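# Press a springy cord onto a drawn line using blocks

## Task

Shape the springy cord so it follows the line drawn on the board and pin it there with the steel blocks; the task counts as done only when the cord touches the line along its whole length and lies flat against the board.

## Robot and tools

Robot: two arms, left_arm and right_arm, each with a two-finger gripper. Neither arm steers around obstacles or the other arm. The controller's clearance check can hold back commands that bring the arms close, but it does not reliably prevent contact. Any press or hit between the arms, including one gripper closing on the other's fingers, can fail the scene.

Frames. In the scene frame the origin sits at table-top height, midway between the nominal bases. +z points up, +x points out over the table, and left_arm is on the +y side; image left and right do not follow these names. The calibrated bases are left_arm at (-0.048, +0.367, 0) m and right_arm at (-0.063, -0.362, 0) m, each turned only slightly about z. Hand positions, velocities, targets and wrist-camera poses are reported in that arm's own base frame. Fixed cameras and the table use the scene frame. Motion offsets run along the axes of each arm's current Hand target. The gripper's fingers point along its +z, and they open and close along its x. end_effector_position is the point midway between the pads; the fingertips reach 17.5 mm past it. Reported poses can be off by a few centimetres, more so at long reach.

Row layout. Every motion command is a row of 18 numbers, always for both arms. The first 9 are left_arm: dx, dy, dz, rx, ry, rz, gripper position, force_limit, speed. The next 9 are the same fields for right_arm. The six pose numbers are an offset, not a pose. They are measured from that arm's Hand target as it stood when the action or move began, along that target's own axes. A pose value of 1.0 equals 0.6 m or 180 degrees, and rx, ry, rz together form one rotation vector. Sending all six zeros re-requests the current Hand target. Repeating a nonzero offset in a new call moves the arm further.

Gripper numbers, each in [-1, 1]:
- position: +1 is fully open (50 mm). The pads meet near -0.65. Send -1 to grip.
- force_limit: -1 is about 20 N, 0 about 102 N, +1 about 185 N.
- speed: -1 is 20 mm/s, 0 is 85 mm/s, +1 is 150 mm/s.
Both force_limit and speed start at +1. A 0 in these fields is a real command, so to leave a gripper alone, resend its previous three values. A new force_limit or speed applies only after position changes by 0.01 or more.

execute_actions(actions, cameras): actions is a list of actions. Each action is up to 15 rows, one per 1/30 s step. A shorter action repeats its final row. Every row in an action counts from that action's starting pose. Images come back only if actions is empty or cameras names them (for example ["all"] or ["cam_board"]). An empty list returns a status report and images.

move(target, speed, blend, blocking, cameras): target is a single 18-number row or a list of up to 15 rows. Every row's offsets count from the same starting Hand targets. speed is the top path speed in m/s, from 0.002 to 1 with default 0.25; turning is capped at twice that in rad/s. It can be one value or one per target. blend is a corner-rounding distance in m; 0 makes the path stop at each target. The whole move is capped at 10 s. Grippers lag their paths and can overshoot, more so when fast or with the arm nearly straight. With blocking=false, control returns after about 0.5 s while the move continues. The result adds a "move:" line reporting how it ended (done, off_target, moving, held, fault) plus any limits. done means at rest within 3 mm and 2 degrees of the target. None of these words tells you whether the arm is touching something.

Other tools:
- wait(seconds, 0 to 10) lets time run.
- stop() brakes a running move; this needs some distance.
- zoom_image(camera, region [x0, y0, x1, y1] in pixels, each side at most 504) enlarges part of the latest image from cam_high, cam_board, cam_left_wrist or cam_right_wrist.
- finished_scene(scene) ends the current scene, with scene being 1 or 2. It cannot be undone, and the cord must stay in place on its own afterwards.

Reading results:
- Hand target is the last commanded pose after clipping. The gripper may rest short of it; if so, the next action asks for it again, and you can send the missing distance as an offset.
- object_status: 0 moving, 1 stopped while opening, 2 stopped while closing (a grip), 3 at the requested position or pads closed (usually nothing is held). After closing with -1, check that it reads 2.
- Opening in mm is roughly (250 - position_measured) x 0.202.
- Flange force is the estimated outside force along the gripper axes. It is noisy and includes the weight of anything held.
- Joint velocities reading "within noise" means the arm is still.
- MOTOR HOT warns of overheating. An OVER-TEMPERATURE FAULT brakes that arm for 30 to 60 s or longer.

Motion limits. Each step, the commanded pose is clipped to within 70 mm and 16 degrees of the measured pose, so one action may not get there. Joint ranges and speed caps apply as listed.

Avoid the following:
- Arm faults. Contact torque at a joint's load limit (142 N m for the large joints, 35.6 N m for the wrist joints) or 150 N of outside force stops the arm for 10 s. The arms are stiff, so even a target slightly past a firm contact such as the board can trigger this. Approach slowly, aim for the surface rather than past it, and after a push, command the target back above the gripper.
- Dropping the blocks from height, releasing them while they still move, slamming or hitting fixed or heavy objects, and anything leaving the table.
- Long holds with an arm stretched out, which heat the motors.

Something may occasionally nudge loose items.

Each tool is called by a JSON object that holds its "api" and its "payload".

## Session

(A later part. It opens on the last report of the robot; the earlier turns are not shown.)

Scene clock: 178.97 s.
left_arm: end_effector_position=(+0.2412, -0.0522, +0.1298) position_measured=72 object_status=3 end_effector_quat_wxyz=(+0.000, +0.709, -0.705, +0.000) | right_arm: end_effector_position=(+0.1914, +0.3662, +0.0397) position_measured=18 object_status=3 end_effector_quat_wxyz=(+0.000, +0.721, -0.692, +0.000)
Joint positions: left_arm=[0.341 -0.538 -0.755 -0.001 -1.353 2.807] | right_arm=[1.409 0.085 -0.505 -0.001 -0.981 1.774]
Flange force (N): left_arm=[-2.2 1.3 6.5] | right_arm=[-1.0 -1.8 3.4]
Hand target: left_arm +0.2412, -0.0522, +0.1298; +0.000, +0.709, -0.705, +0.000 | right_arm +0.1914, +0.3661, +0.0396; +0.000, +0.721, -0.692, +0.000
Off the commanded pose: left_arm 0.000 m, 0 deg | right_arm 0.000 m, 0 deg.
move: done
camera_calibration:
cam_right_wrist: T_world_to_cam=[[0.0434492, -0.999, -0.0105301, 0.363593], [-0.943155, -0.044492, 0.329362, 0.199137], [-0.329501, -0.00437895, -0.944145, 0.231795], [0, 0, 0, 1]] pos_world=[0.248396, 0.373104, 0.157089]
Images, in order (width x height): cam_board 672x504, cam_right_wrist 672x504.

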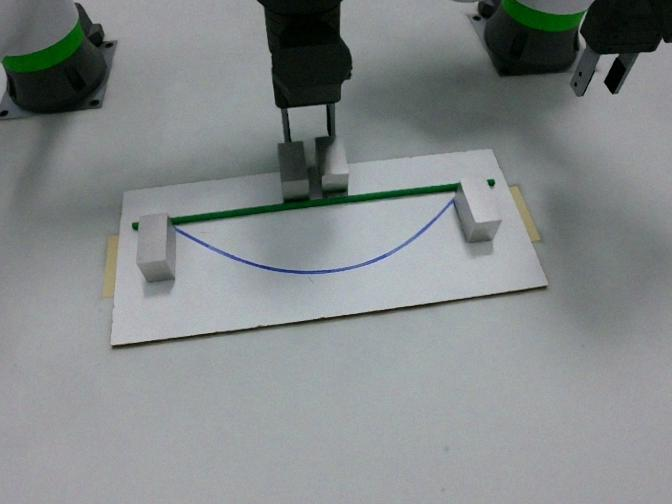

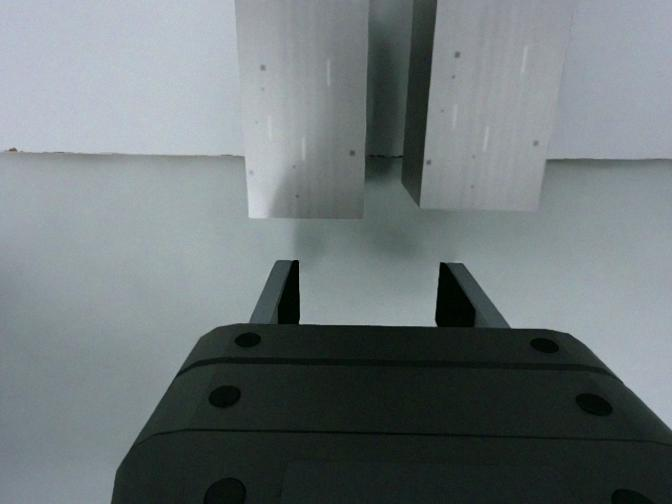

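{"api": "move", "payload": {"target": [[0,0,0,0,0,0,0.54,-0.7,-1,-0.0033,0,0,0,0,0,0.9,-0.7,-1],[0,0,0,0,0,0,0.54,-0.7,-1,-0.0033,-0.168,0,0,0,0,0.9,-0.7,-1]], "speed": [0.05,0.04], "cameras": ["cam_board","cam_right_wrist"]}}

{"api": "zoom_image", "payload": {"camera": "cam_board", "region": [100, 150, 560, 350]}}

Scene clock: 189.30 s.
left_arm: end_effector_position=(+0.2412, -0.0522, +0.1298) position_measured=72 object_status=3 end_effector_quat_wxyz=(+0.000, +0.709, -0.705, +0.000) | right_arm: end_effector_position=(+0.2921, +0.3722, +0.0396) position_measured=18 object_status=3 end_effector_quat_wxyz=(+0.000, +0.721, -0.692, +0.000)
Joint positions: left_arm=[0.341 -0.538 -0.755 -0.001 -1.353 2.807] | right_arm=[1.184 0.226 -0.339 0 -1.005 1.999]
Flange force (N): left_arm=[-2.0 1.6 6.3] | right_arm=[-1.1 9.5 2.7]
Hand target: left_arm +0.2412, -0.0522, +0.1298; +0.000, +0.709, -0.705, +0.000 | right_arm +0.2921, +0.3722, +0.0396; +0.000, +0.721, -0.692, +0.000
Off the commanded pose: left_arm 0.000 m, 0 deg | right_arm 0.000 m, 0 deg.
move: done
camera_calibration:
cam_right_wrist: T_world_to_cam=[[0.0434863, -0.999, -0.0104329, 0.365187], [-0.943185, -0.0444954, 0.329277, 0.29431], [-0.329411, -0.0044789, -0.944176, 0.264981], [0, 0, 0, 1]] pos_world=[0.348996, 0.379104, 0.157089]
Images, in order (width x height): cam_board 672x504, cam_right_wrist 672x504.

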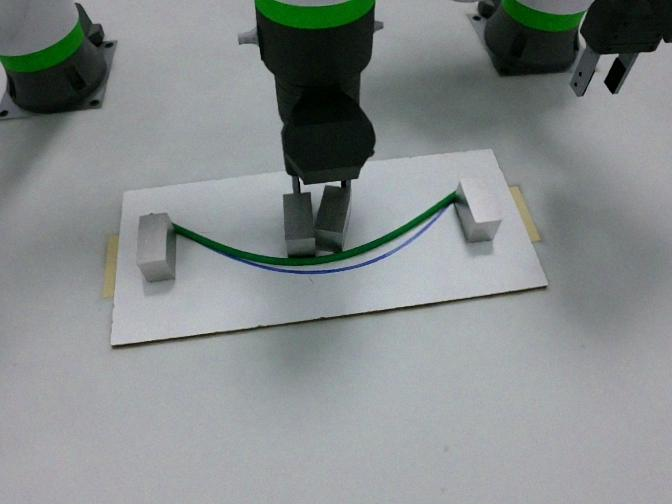

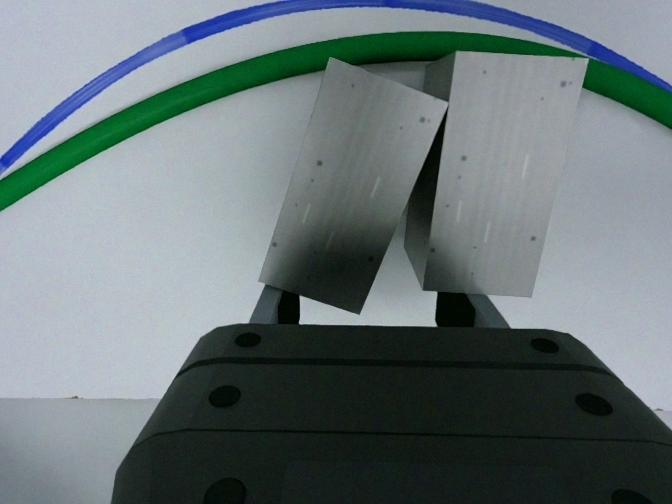

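Scaled by 1.096.

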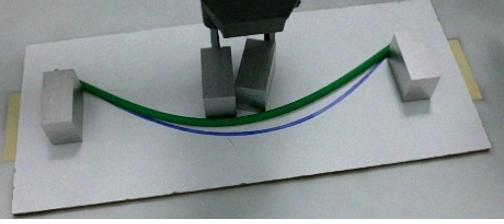

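{"api": "move", "payload": {"target": [[0,0,0,0,0,0,0.54,-0.7,-1,0,0.07,0,0,0,0,0.9,-0.7,-1],[0,0,0,0,0,0,0.54,-0.7,-1,0,0.05,-0.4,0,0,0,0.9,-0.7,-1]], "speed": [0.05,0.2], "cameras": ["cam_right_wrist"]}}

{"api": "zoom_image", "payload": {"camera": "cam_right_wrist", "region": [270, 20, 450, 160]}}

Scene clock: 198.30 s.
left_arm: end_effector_position=(+0.2412, -0.0522, +0.1298) position_measured=72 object_status=3 end_effector_quat_wxyz=(+0.000, +0.709, -0.705, +0.000) | right_arm: end_effector_position=(+0.2622, +0.3710, +0.2796) position_measured=18 object_status=3 end_effector_quat_wxyz=(+0.000, +0.721, -0.692, +0.000)
Joint positions: left_arm=[0.341 -0.538 -0.755 -0.001 -1.353 2.807] | right_arm=[1.246 0.013 0.011 0 -1.569 1.937]
Flange force (N): left_arm=[-0.9 1.2 6.8] | right_arm=[0.0 -1.0 3.8]
Hand target: left_arm +0.2412, -0.0522, +0.1298; +0.000, +0.709, -0.705, +0.000 | right_arm +0.2622, +0.3710, +0.2796; +0.000, +0.721, -0.692, +0.000
Off the commanded pose: left_arm 0.000 m, 0 deg | right_arm 0.000 m, 0 deg.
move: done
camera_calibration:
cam_right_wrist: T_world_to_cam=[[0.0434845, -0.999, -0.0104322, 0.367789], [-0.943185, -0.0444935, 0.329277, 0.187123], [-0.329411, -0.0044789, -0.944176, 0.481761], [0, 0, 0, 1]] pos_world=[0.319196, 0.377904, 0.397089]
Images, in order (width x height): cam_right_wrist 672x504.

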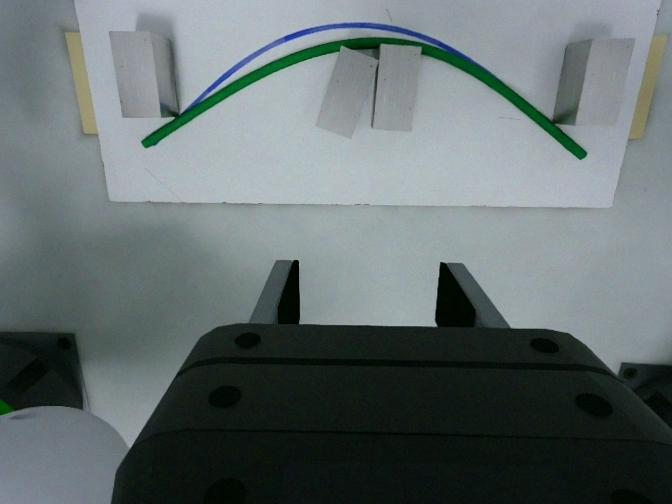

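Scaled by 2.800.

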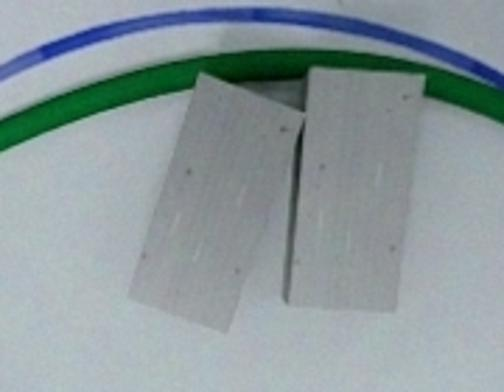

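{"api": "move", "payload": {"target": [[0,0,0,0,0,0,0.54,-0.7,-1,0,0,0,0,0,0,0.57,-0.7,-1],[0,0,0,0,0,0,0.54,-0.7,-1,-0.0122,-0.082,0.341,0,0,0.1,0.57,-0.7,-1]], "cameras": ["cam_right_wrist","cam_board"]}}

{"api": "zoom_image", "payload": {"camera": "cam_board", "region": [240, 150, 400, 280]}}

Scene clock: 216.20 s.
left_arm: end_effector_position=(+0.2412, -0.0522, +0.1298) position_measured=72 object_status=3 end_effector_quat_wxyz=(+0.000, +0.709, -0.705, +0.000) | right_arm: end_effector_position=(+0.3110, +0.3803, +0.0750) position_measured=67 object_status=3 end_effector_quat_wxyz=(+0.000, -0.604, +0.797, +0.000)
Joint positions: left_arm=[0.341 -0.538 -0.755 -0.001 -1.353 2.807] | right_arm=[1.153 0.223 -0.248 0 -1.099 1.716]
Flange force (N): left_arm=[-2.3 1.2 7.0] | right_arm=[-3.3 -1.7 4.1]
Hand target: left_arm +0.2412, -0.0522, +0.1298; +0.000, +0.709, -0.705, +0.000 | right_arm +0.3110, +0.3803, +0.0750; +0.000, -0.604, +0.797, +0.000
Off the commanded pose: left_arm 0.000 m, 0 deg | right_arm 0.000 m, 0 deg.
move: done
camera_calibration:
cam_right_wrist: T_world_to_cam=[[-0.267346, -0.963545, -0.0103664, 0.456002], [-0.910768, 0.24916, 0.329274, 0.179095], [-0.314687, 0.0974713, -0.944178, 0.261321], [0, 0, 0, 1]] pos_world=[0.367258, 0.369284, 0.192489]
Images, in order (width x height): cam_board 672x504, cam_right_wrist 672x504.

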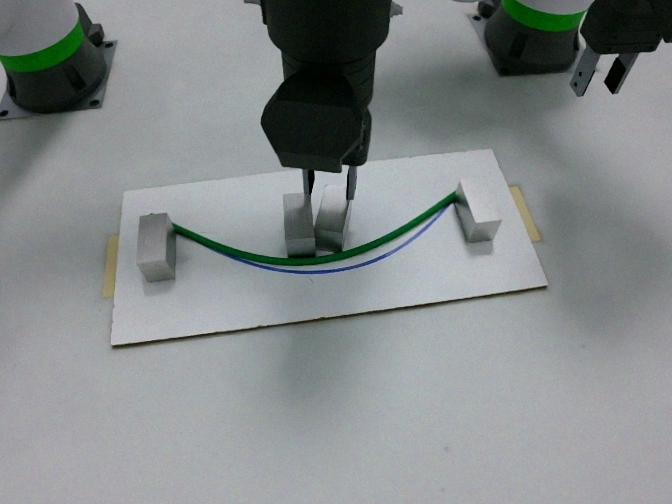

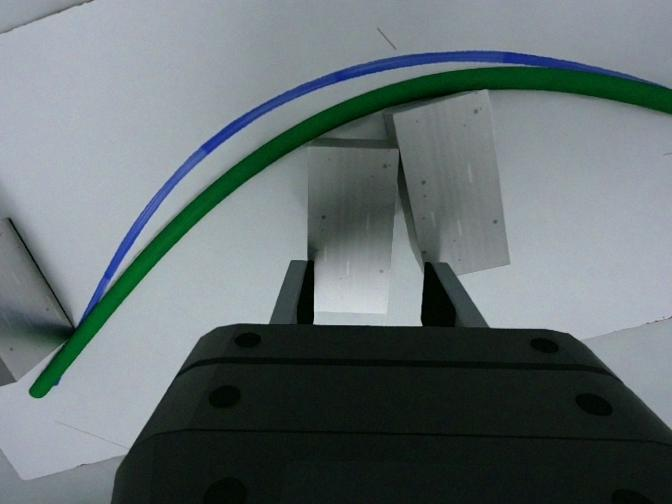

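Scaled by 3.150.

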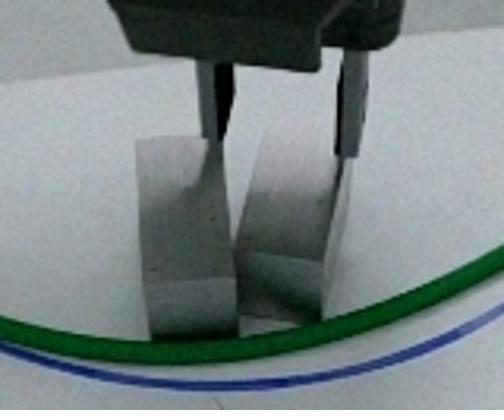

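{"api": "move", "payload": {"target": [[0,0,0,0,0,0,0.54,-0.7,-1,-0.0085,0,0,0,0,0,0.57,-0.7,-1],[0,0,0,0,0,0,0.54,-0.7,-1,-0.0085,0,0.0592,0,0,0,0.57,-0.7,-1],[0,0,0,0,0,0,0.54,-0.7,-1,-0.0085,0,0.0592,0,0,0,-1,-0.7,-1],[0,0,0,0,0,0,0.54,-0.7,-1,-0.0085,0,0.057,0,0,0,-1,-0.7,-1],[0,0,0,0,0,0,0.54,-0.7,-1,-0.0207,0.0115,0.057,0,0,-0.1,-1,-0.7,-1]], "speed": [0.05,0.04,0.05,0.02,0.05], "cameras": ["cam_right_wrist","cam_board"]}}

Scene clock: 228.47 s.
left_arm: end_effector_position=(+0.2412, -0.0522, +0.1298) position_measured=72 object_status=3 end_effector_quat_wxyz=(+0.000, +0.709, -0.705, +0.000) | right_arm: end_effector_position=(+0.3125, +0.3857, +0.0668) position_measured=67 object_status=3 end_effector_quat_wxyz=(+0.000, -0.605, +0.797, +0.000)
Joint positions: left_arm=[0.341 -0.538 -0.755 -0.001 -1.353 2.807] | right_arm=[1.155 0.244 -0.244 0 -1.082 1.714]
Flange force (N): left_arm=[-2.0 1.7 6.2] | right_arm=[-0.6 -1.0 2.3]
Flange force when the fault began (N): right_arm=[3.7 32.7 -139.8]
Hand target: left_arm +0.2412, -0.0522, +0.1298; +0.000, +0.709, -0.705, +0.000 | right_arm +0.3125, +0.3857, +0.0668; +0.000, -0.605, +0.797, +0.000 (not the last commanded pose)
Tool commands: left_gripper/position=+0.54 left_gripper/force_limit=-0.7 left_gripper/speed=-1.0 right_gripper/position=+0.568627 right_gripper/force_limit=-0.701961 right_gripper/speed=-1.0
Off the commanded pose: left_arm 0.000 m, 0 deg | right_arm 0.028 m, 18 deg.
FORCE FAULT: contact force on the right arm reached its limit, and that arm stopped. The contact can be on any part of that arm, not only on its tool. That arm's remaining commands of this call were not run. That arm is still stopped at the end of this call. That arm stays stopped for about 10 more seconds. Until then a move that you send moves the other arm only, and its call returns only when the move has ended. Once the stop has ended, the next robot result says so. If the stop ends while you think or write, that arm runs what you send next, counted from a new Hand target: where the arm stands when the stop ends. While its stop runs, that arm takes no new command, but its gripper still runs the gripper command that each later call begins with. Until it ends, the stop uses up actions while you think or wait. An arm that is not stopped still takes commands.
move: fault (right_arm); path passed 1 of 5 targets; target 3's new numbers were not sent
camera_calibration:
cam_right_wrist: T_world_to_cam=[[-0.266461, -0.963785, -0.0108035, 0.461335], [-0.911307, 0.248271, 0.328453, 0.182413], [-0.313875, 0.0973651, -0.944459, 0.253282], [0, 0, 0, 1]] pos_world=[0.368661, 0.37468, 0.184284]
Images, in order (width x height): cam_board 672x504, cam_right_wrist 672x504.

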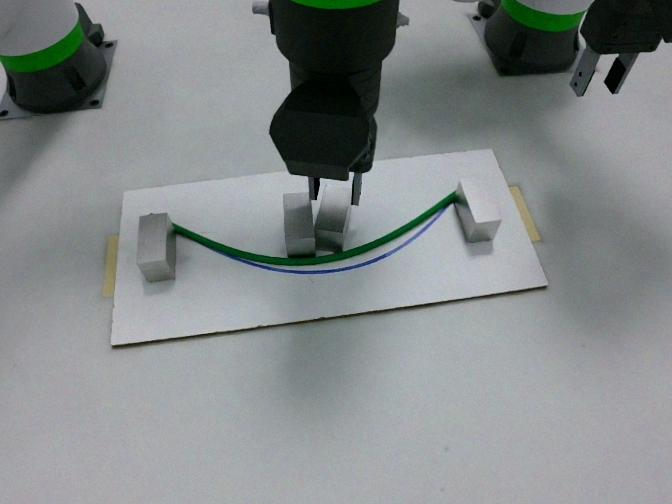

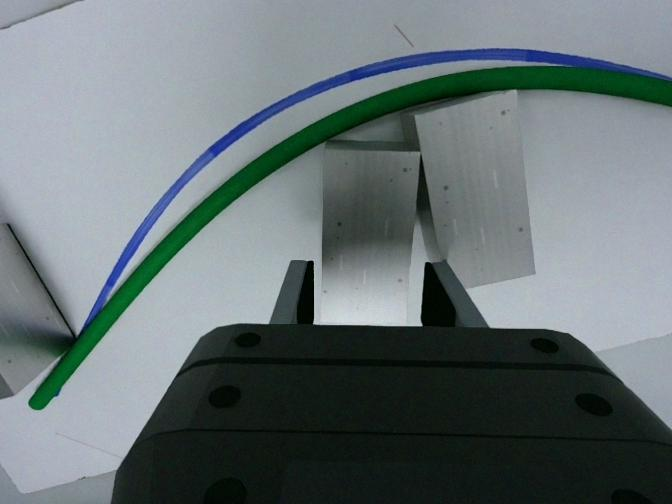

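{"api": "wait", "payload": {"seconds": 4}}

{"api": "move", "payload": {"target": [[0,0,0,0,0,0,0.54,-0.7,-1,0,0,-0.008,0,0,0,0.57,-0.7,-1],[0,0,0,0,0,0,0.54,-0.7,-1,-0.001,0.0217,-0.008,0,0,0,0.57,-0.7,-1]], "speed": 0.05, "cameras": ["cam_right_wrist"]}}

Scene clock: 240.87 s.
left_arm: end_effector_position=(+0.2412, -0.0522, +0.1298) position_measured=72 object_status=3 end_effector_quat_wxyz=(+0.000, +0.709, -0.705, +0.000) | right_arm: end_effector_position=(+0.3125, +0.3857, +0.0668) position_measured=67 object_status=3 end_effector_quat_wxyz=(+0.000, -0.605, +0.797, +0.000)
Joint positions: left_arm=[0.341 -0.538 -0.755 -0.001 -1.353 2.807] | right_arm=[1.155 0.244 -0.244 0 -1.082 1.714]
Flange force (N): left_arm=[-2.6 1.6 5.6] | right_arm=[-0.7 -1.4 2.9]
Hand target: left_arm +0.2412, -0.0522, +0.1298; +0.000, +0.709, -0.705, +0.000 | right_arm +0.3125, +0.3857, +0.0668; +0.000, -0.605, +0.797, +0.000 (not the last commanded pose)
Tool commands: left_gripper/position=+0.54 left_gripper/force_limit=-0.7 left_gripper/speed=-1.0 right_gripper/position=+0.568627 right_gripper/force_limit=-0.701961 right_gripper/speed=-1.0
Off the commanded pose: left_arm 0.000 m, 0 deg | right_arm 0.028 m, 18 deg.
FORCE FAULT, CONTINUED: the right arm's stop, for the force fault that an earlier result reported, is over. The rest of the stop counts as 19 of the actions that you can send in this scene. During its stop the right arm's controller moved it back a little. That arm's target is now where it stood when the stop ended, not its last command. That arm accepts commands again.
wait: 4.00 s; at rest from the start

Scene clock: 241.93 s.
left_arm: end_effector_position=(+0.2412, -0.0522, +0.1298) position_measured=72 object_status=3 end_effector_quat_wxyz=(+0.000, +0.709, -0.705, +0.000) | right_arm: end_effector_position=(+0.3001, +0.3898, +0.0716) position_measured=67 object_status=3 end_effector_quat_wxyz=(+0.000, -0.605, +0.797, +0.000)
Joint positions: left_arm=[0.341 -0.538 -0.755 -0.001 -1.353 2.807] | right_arm=[1.182 0.228 -0.252 0 -1.091 1.687]
Flange force (N): left_arm=[-2.1 1.7 6.1] | right_arm=[-0.4 -1.1 3.1]
Hand target: left_arm +0.2412, -0.0522, +0.1298; +0.000, +0.709, -0.705, +0.000 | right_arm +0.3001, +0.3898, +0.0716; +0.000, -0.605, +0.797, +0.000
Off the commanded pose: left_arm 0.000 m, 0 deg | right_arm 0.000 m, 0 deg.
move: done
camera_calibration:
cam_right_wrist: T_world_to_cam=[[-0.266491, -0.963776, -0.0108946, 0.462059], [-0.911299, 0.248268, 0.328476, 0.168512], [-0.313872, 0.0974641, -0.944449, 0.253483], [0, 0, 0, 1]] pos_world=[0.356261, 0.37878, 0.189084]
Images, in order (width x height): cam_right_wrist 672x504.

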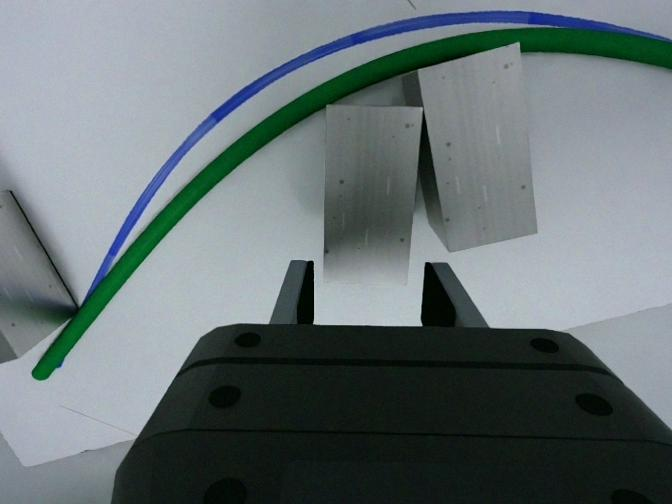

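{"api": "move", "payload": {"target": [[0,0,0.0525,0,0,0,0,0,0,0,0,0,0,0,0,0,0,0]], "speed": 0.04}}

Scene clock: 249.07 s.
left_arm: end_effector_position=(+0.2412, -0.0522, +0.0983) position_measured=152 object_status=3 end_effector_quat_wxyz=(+0.000, +0.709, -0.705, +0.000) | right_arm: end_effector_position=(+0.3001, +0.3898, +0.0716) position_measured=152 object_status=3 end_effector_quat_wxyz=(+0.000, -0.605, +0.797, +0.000)
Joint positions: left_arm=[0.341 -0.51 -0.817 -0.001 -1.264 2.807] | right_arm=[1.182 0.228 -0.252 0 -1.091 1.687]
Flange force (N): left_arm=[-2.6 1.1 6.0] | right_arm=[-0.3 -0.7 3.3]
Hand target: left_arm +0.2412, -0.0522, +0.0983; +0.000, +0.709, -0.705, +0.000 | right_arm +0.3001, +0.3898, +0.0716; +0.000, -0.605, +0.797, +0.000
Off the commanded pose: left_arm 0.000 m, 0 deg | right_arm 0.000 m, 0 deg.
move: done

{"api": "move", "payload": {"target": [[0,0,0,0,0,0,0,0,0,0,0,0,0,0,0,0.57,-0.7,-1],[0,0,0,0,0,0,0,0,0,0,0,0.0525,0,0,0,0.57,-0.7,-1],[0,0,0,0,0,0,0,0,0,0,0,0.0525,0,0,0,-1,-0.7,-1],[0,0,0,0,0,0,0,0,0,0,0,0.05,0,0,0,-1,-0.7,-1],[0,0,0,0,0,0,0,0,0,-0.0109,-0.0068,0.05,0,0,-0.1,-1,-0.7,-1]], "speed": [0.05,0.03,0.05,0.02,0.04], "cameras": ["cam_right_wrist","cam_board"]}}

{"api": "zoom_image", "payload": {"camera": "cam_board", "region": [120, 160, 520, 320]}}

Scene clock: 260.97 s.
left_arm: end_effector_position=(+0.2412, -0.0522, +0.0983) position_measured=152 object_status=3 end_effector_quat_wxyz=(+0.000, +0.709, -0.705, +0.000) | right_arm: end_effector_position=(+0.3058, +0.3950, +0.0416) position_measured=104 object_status=2 end_effector_quat_wxyz=(+0.000, +0.722, -0.692, +0.000)
Joint positions: left_arm=[0.341 -0.51 -0.817 -0.001 -1.264 2.807] | right_arm=[1.176 0.282 -0.262 0.001 -1.026 2.008]
Flange force (N): left_arm=[-1.9 0.7 5.9] | right_arm=[-0.1 0.0 8.8]
Hand target: left_arm +0.2412, -0.0522, +0.0983; +0.000, +0.709, -0.705, +0.000 | right_arm +0.3058, +0.3950, +0.0416; +0.000, +0.722, -0.692, +0.000
Off the commanded pose: left_arm 0.000 m, 0 deg | right_arm 0.000 m, 0 deg.
move: done
camera_calibration:
cam_right_wrist: T_world_to_cam=[[0.0444722, -0.998954, -0.0106229, 0.387045], [-0.943453, -0.0454933, 0.32837, 0.308141], [-0.32851, -0.00458111, -0.94449, 0.271213], [0, 0, 0, 1]] pos_world=[0.3626, 0.401901, 0.159085]
Images, in order (width x height): cam_board 672x504, cam_right_wrist 672x504.

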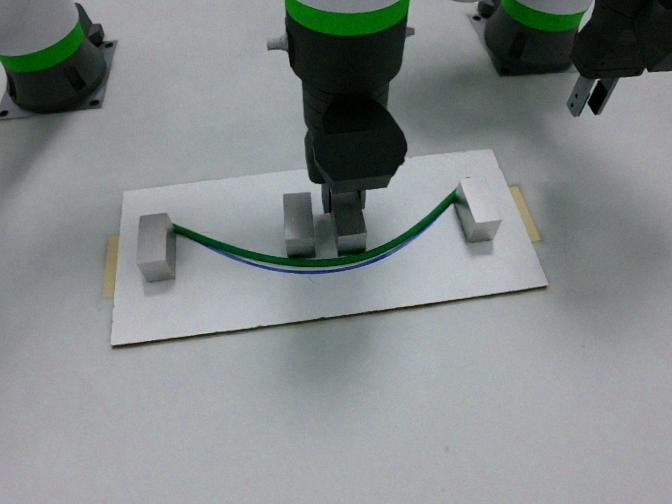

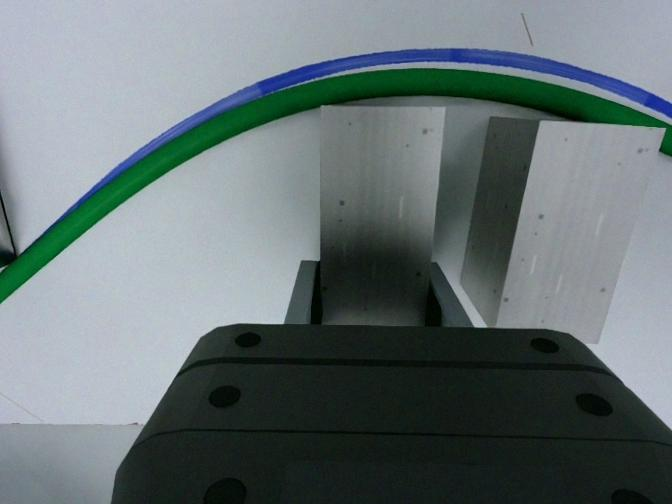

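Scaled by 1.260.

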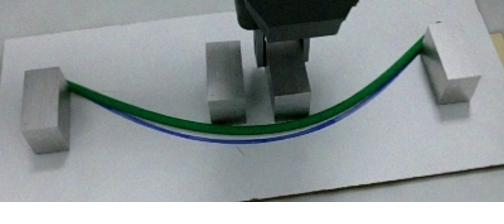

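{"api": "move", "payload": {"target": [0,0,0,0,0,0,0,0,0,0,-0.0117,0.002,0,0,0,-1,-0.7,-1], "speed": 0.02, "cameras": ["cam_right_wrist","cam_board"]}}

{"api": "zoom_image", "payload": {"camera": "cam_board", "region": [120, 160, 520, 320]}}

Scene clock: 267.40 s.
left_arm: end_effector_position=(+0.2412, -0.0522, +0.0983) position_measured=152 object_status=3 end_effector_quat_wxyz=(+0.000, +0.709, -0.705, +0.000) | right_arm: end_effector_position=(+0.3128, +0.3953, +0.0404) position_measured=104 object_status=2 end_effector_quat_wxyz=(+0.000, +0.722, -0.692, +0.000)
Joint positions: left_arm=[0.341 -0.51 -0.817 -0.001 -1.264 2.807] | right_arm=[1.162 0.294 -0.25 0 -1.026 2.021]
Flange force (N): left_arm=[-2.0 1.4 6.2] | right_arm=[0.5 -0.6 8.5]
Hand target: left_arm +0.2412, -0.0522, +0.0983; +0.000, +0.709, -0.705, +0.000 | right_arm +0.3128, +0.3953, +0.0404; +0.000, +0.722, -0.692, +0.000
Off the commanded pose: left_arm 0.000 m, 0 deg | right_arm 0.000 m, 0 deg.
move: done
camera_calibration:
cam_right_wrist: T_world_to_cam=[[0.0444378, -0.998955, -0.0107167, 0.387049], [-0.943455, -0.0454916, 0.328366, 0.315153], [-0.32851, -0.00448111, -0.94449, 0.27234], [0, 0, 0, 1]] pos_world=[0.3696, 0.402201, 0.157884]
Images, in order (width x height): cam_board 672x504, cam_right_wrist 672x504.

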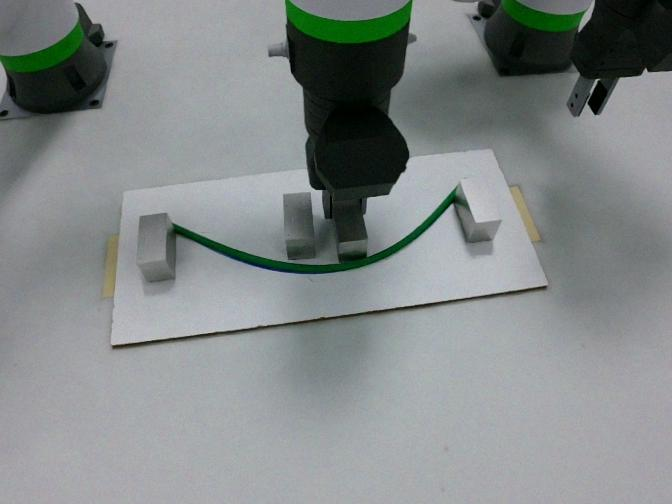

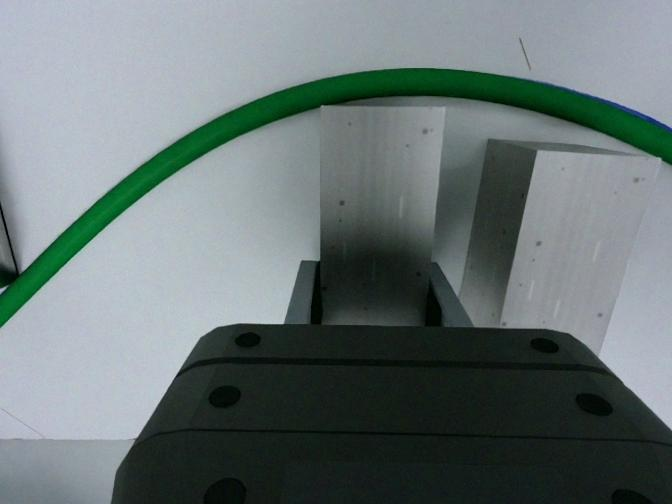

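Scaled by 1.260.

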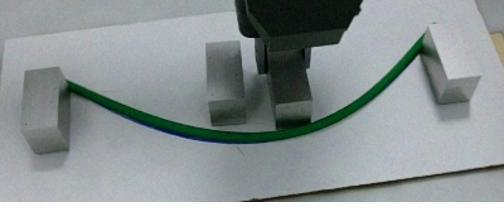

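{"api": "move", "payload": {"target": [[0,0,0,0,0,0,0,0,0,0,0,0.0014,0,0,0,-1,-0.7,-1],[0,0,0,0,0,0,0,0,0,0,0,0.0014,0,0,0,0.5,-0.7,-1],[0,0,0,0,0,0,0,0,0,0,0,-0.1,0,0,0,0.5,-0.7,-1],[0,0,0,0,0,0,0,0,0,0.0982,0.0787,-0.1,0,0,0,-0.6,-0.7,-1],[0,0,0,0,0,0,0,0,0,0.0982,0.0787,0,0,0,0,-0.6,-0.7,-1]], "speed": [0.01,0.03,0.1,0.2,0.1]}}

{"api": "move", "payload": {"target": [0,0,0,0,0,0,0,0,0,0,-0.055,0,0,0,0,-0.6,-0.7,-1], "speed": 0.02, "cameras": ["cam_right_wrist","cam_board"]}}

{"api": "zoom_image", "payload": {"camera": "cam_board", "region": [120, 160, 520, 320]}}

Scene clock: 282.37 s.
left_arm: end_effector_position=(+0.2412, -0.0522, +0.0983) position_measured=152 object_status=3 end_effector_quat_wxyz=(+0.000, +0.709, -0.705, +0.000) | right_arm: end_effector_position=(+0.2680, +0.3344, +0.0403) position_measured=242 object_status=3 end_effector_quat_wxyz=(+0.000, +0.722, -0.692, +0.000)
Joint positions: left_arm=[0.341 -0.51 -0.817 -0.001 -1.264 2.807] | right_arm=[1.204 0.121 -0.463 0 -0.986 1.98]
Flange force (N): left_arm=[-1.4 0.8 6.2] | right_arm=[-1.0 -1.6 3.3]
Hand target: left_arm +0.2412, -0.0522, +0.0983; +0.000, +0.709, -0.705, +0.000 | right_arm +0.2681, +0.3344, +0.0403; +0.000, +0.722, -0.692, +0.000
Off the commanded pose: left_arm 0.000 m, 0 deg | right_arm 0.000 m, 0 deg.
move: done

Scene clock: 284.23 s.
left_arm: end_effector_position=(+0.2412, -0.0522, +0.0983) position_measured=152 object_status=3 end_effector_quat_wxyz=(+0.000, +0.709, -0.705, +0.000) | right_arm: end_effector_position=(+0.3011, +0.3358, +0.0404) position_measured=242 object_status=3 end_effector_quat_wxyz=(+0.000, +0.722, -0.692, +0.000)
Joint positions: left_arm=[0.341 -0.51 -0.817 -0.001 -1.264 2.807] | right_arm=[1.133 0.174 -0.402 0 -0.995 2.051]
Flange force (N): left_arm=[-2.4 2.3 6.2] | right_arm=[-0.1 6.6 1.5]
Hand target: left_arm +0.2412, -0.0522, +0.0983; +0.000, +0.709, -0.705, +0.000 | right_arm +0.3011, +0.3358, +0.0404; +0.000, +0.722, -0.692, +0.000
Off the commanded pose: left_arm 0.000 m, 0 deg | right_arm 0.000 m, 0 deg.
move: done
camera_calibration:
cam_right_wrist: T_world_to_cam=[[0.0444378, -0.998955, -0.0107167, 0.328131], [-0.943455, -0.0454916, 0.328366, 0.301408], [-0.32851, -0.00448111, -0.94449, 0.268229], [0, 0, 0, 1]] pos_world=[0.3579, 0.342701, 0.157884]
Images, in order (width x height): cam_board 672x504, cam_right_wrist 672x504.

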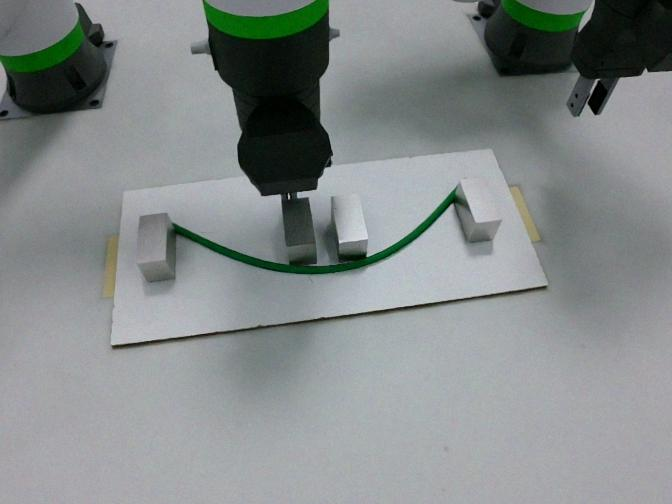

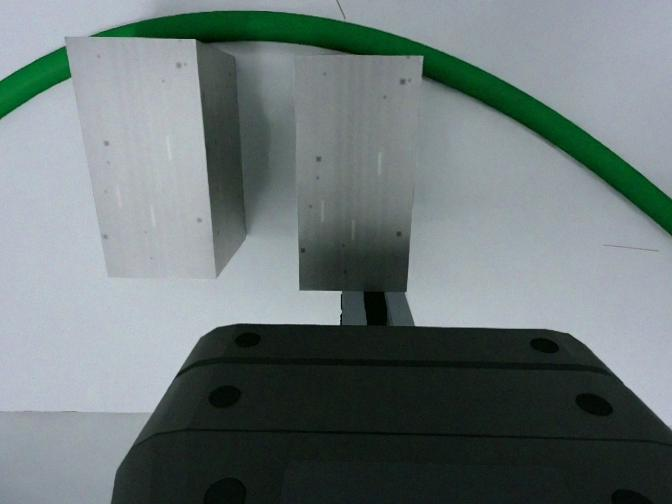

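Scaled by 1.260.

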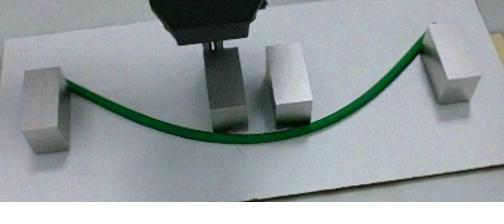

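{"api": "move", "payload": {"target": [[0,0,0,0,0,0,0,0,0,0,0.05,0,0,0,0,-0.6,-0.7,-1],[0,0,0,0,0,0,0,0,0,-0.05,0.05,-0.4,0,0,0,-0.6,-0.7,-1]], "speed": [0.04,0.25], "cameras": ["cam_right_wrist","cam_board"]}}

{"api": "zoom_image", "payload": {"camera": "cam_right_wrist", "region": [120, 10, 370, 170]}}

{"api": "zoom_image", "payload": {"camera": "cam_right_wrist", "region": [350, 10, 600, 170]}}

{"api": "zoom_image", "payload": {"camera": "cam_board", "region": [150, 170, 480, 300]}}

Scene clock: 290.53 s.
left_arm: end_effector_position=(+0.2412, -0.0522, +0.0983) position_measured=152 object_status=3 end_effector_quat_wxyz=(+0.000, +0.709, -0.705, +0.000) | right_arm: end_effector_position=(+0.2696, +0.3645, +0.2803) position_measured=242 object_status=3 end_effector_quat_wxyz=(+0.000, +0.722, -0.692, +0.000)
Joint positions: left_arm=[0.341 -0.51 -0.817 -0.001 -1.264 2.807] | right_arm=[1.225 0.01 0.01 0 -1.57 1.959]
Flange force (N): left_arm=[-1.7 0.4 6.4] | right_arm=[-1.1 -1.7 2.2]
Hand target: left_arm +0.2412, -0.0522, +0.0983; +0.000, +0.709, -0.705, +0.000 | right_arm +0.2697, +0.3644, +0.2803; +0.000, +0.722, -0.692, +0.000
Off the commanded pose: left_arm 0.000 m, 0 deg | right_arm 0.000 m, 0 deg.
move: done
camera_calibration:
cam_right_wrist: T_world_to_cam=[[0.0444704, -0.998954, -0.0106223, 0.360719], [-0.943453, -0.0454914, 0.32837, 0.194312], [-0.32851, -0.00458111, -0.94449, 0.484663], [0, 0, 0, 1]] pos_world=[0.3265, 0.371401, 0.397785]
Images, in order (width x height): cam_board 672x504, cam_right_wrist 672x504.

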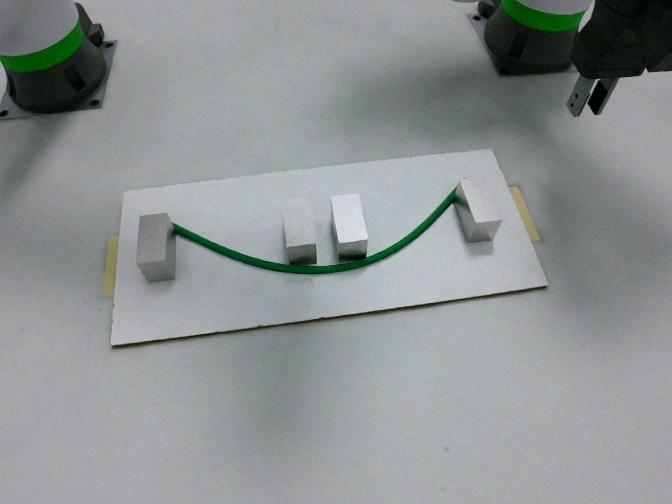

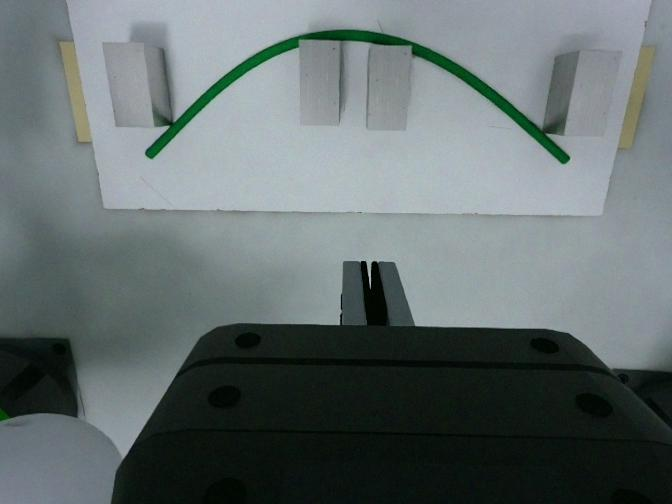

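Scaled by 2.016.

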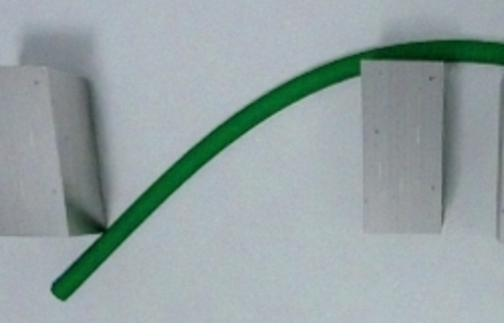

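Scaled by 2.016.

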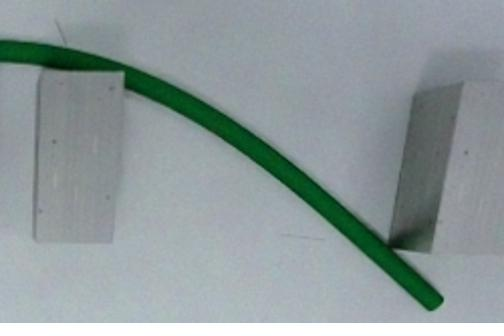

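Scaled by 1.527.

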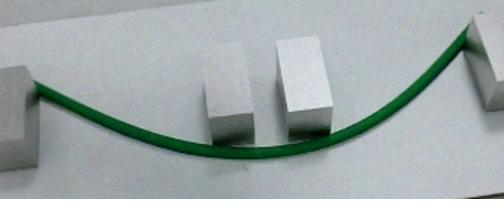

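Line fully covered.

{"api": "finished_scene", "payload": {"scene": 2}}

The scene is finished: the task was done.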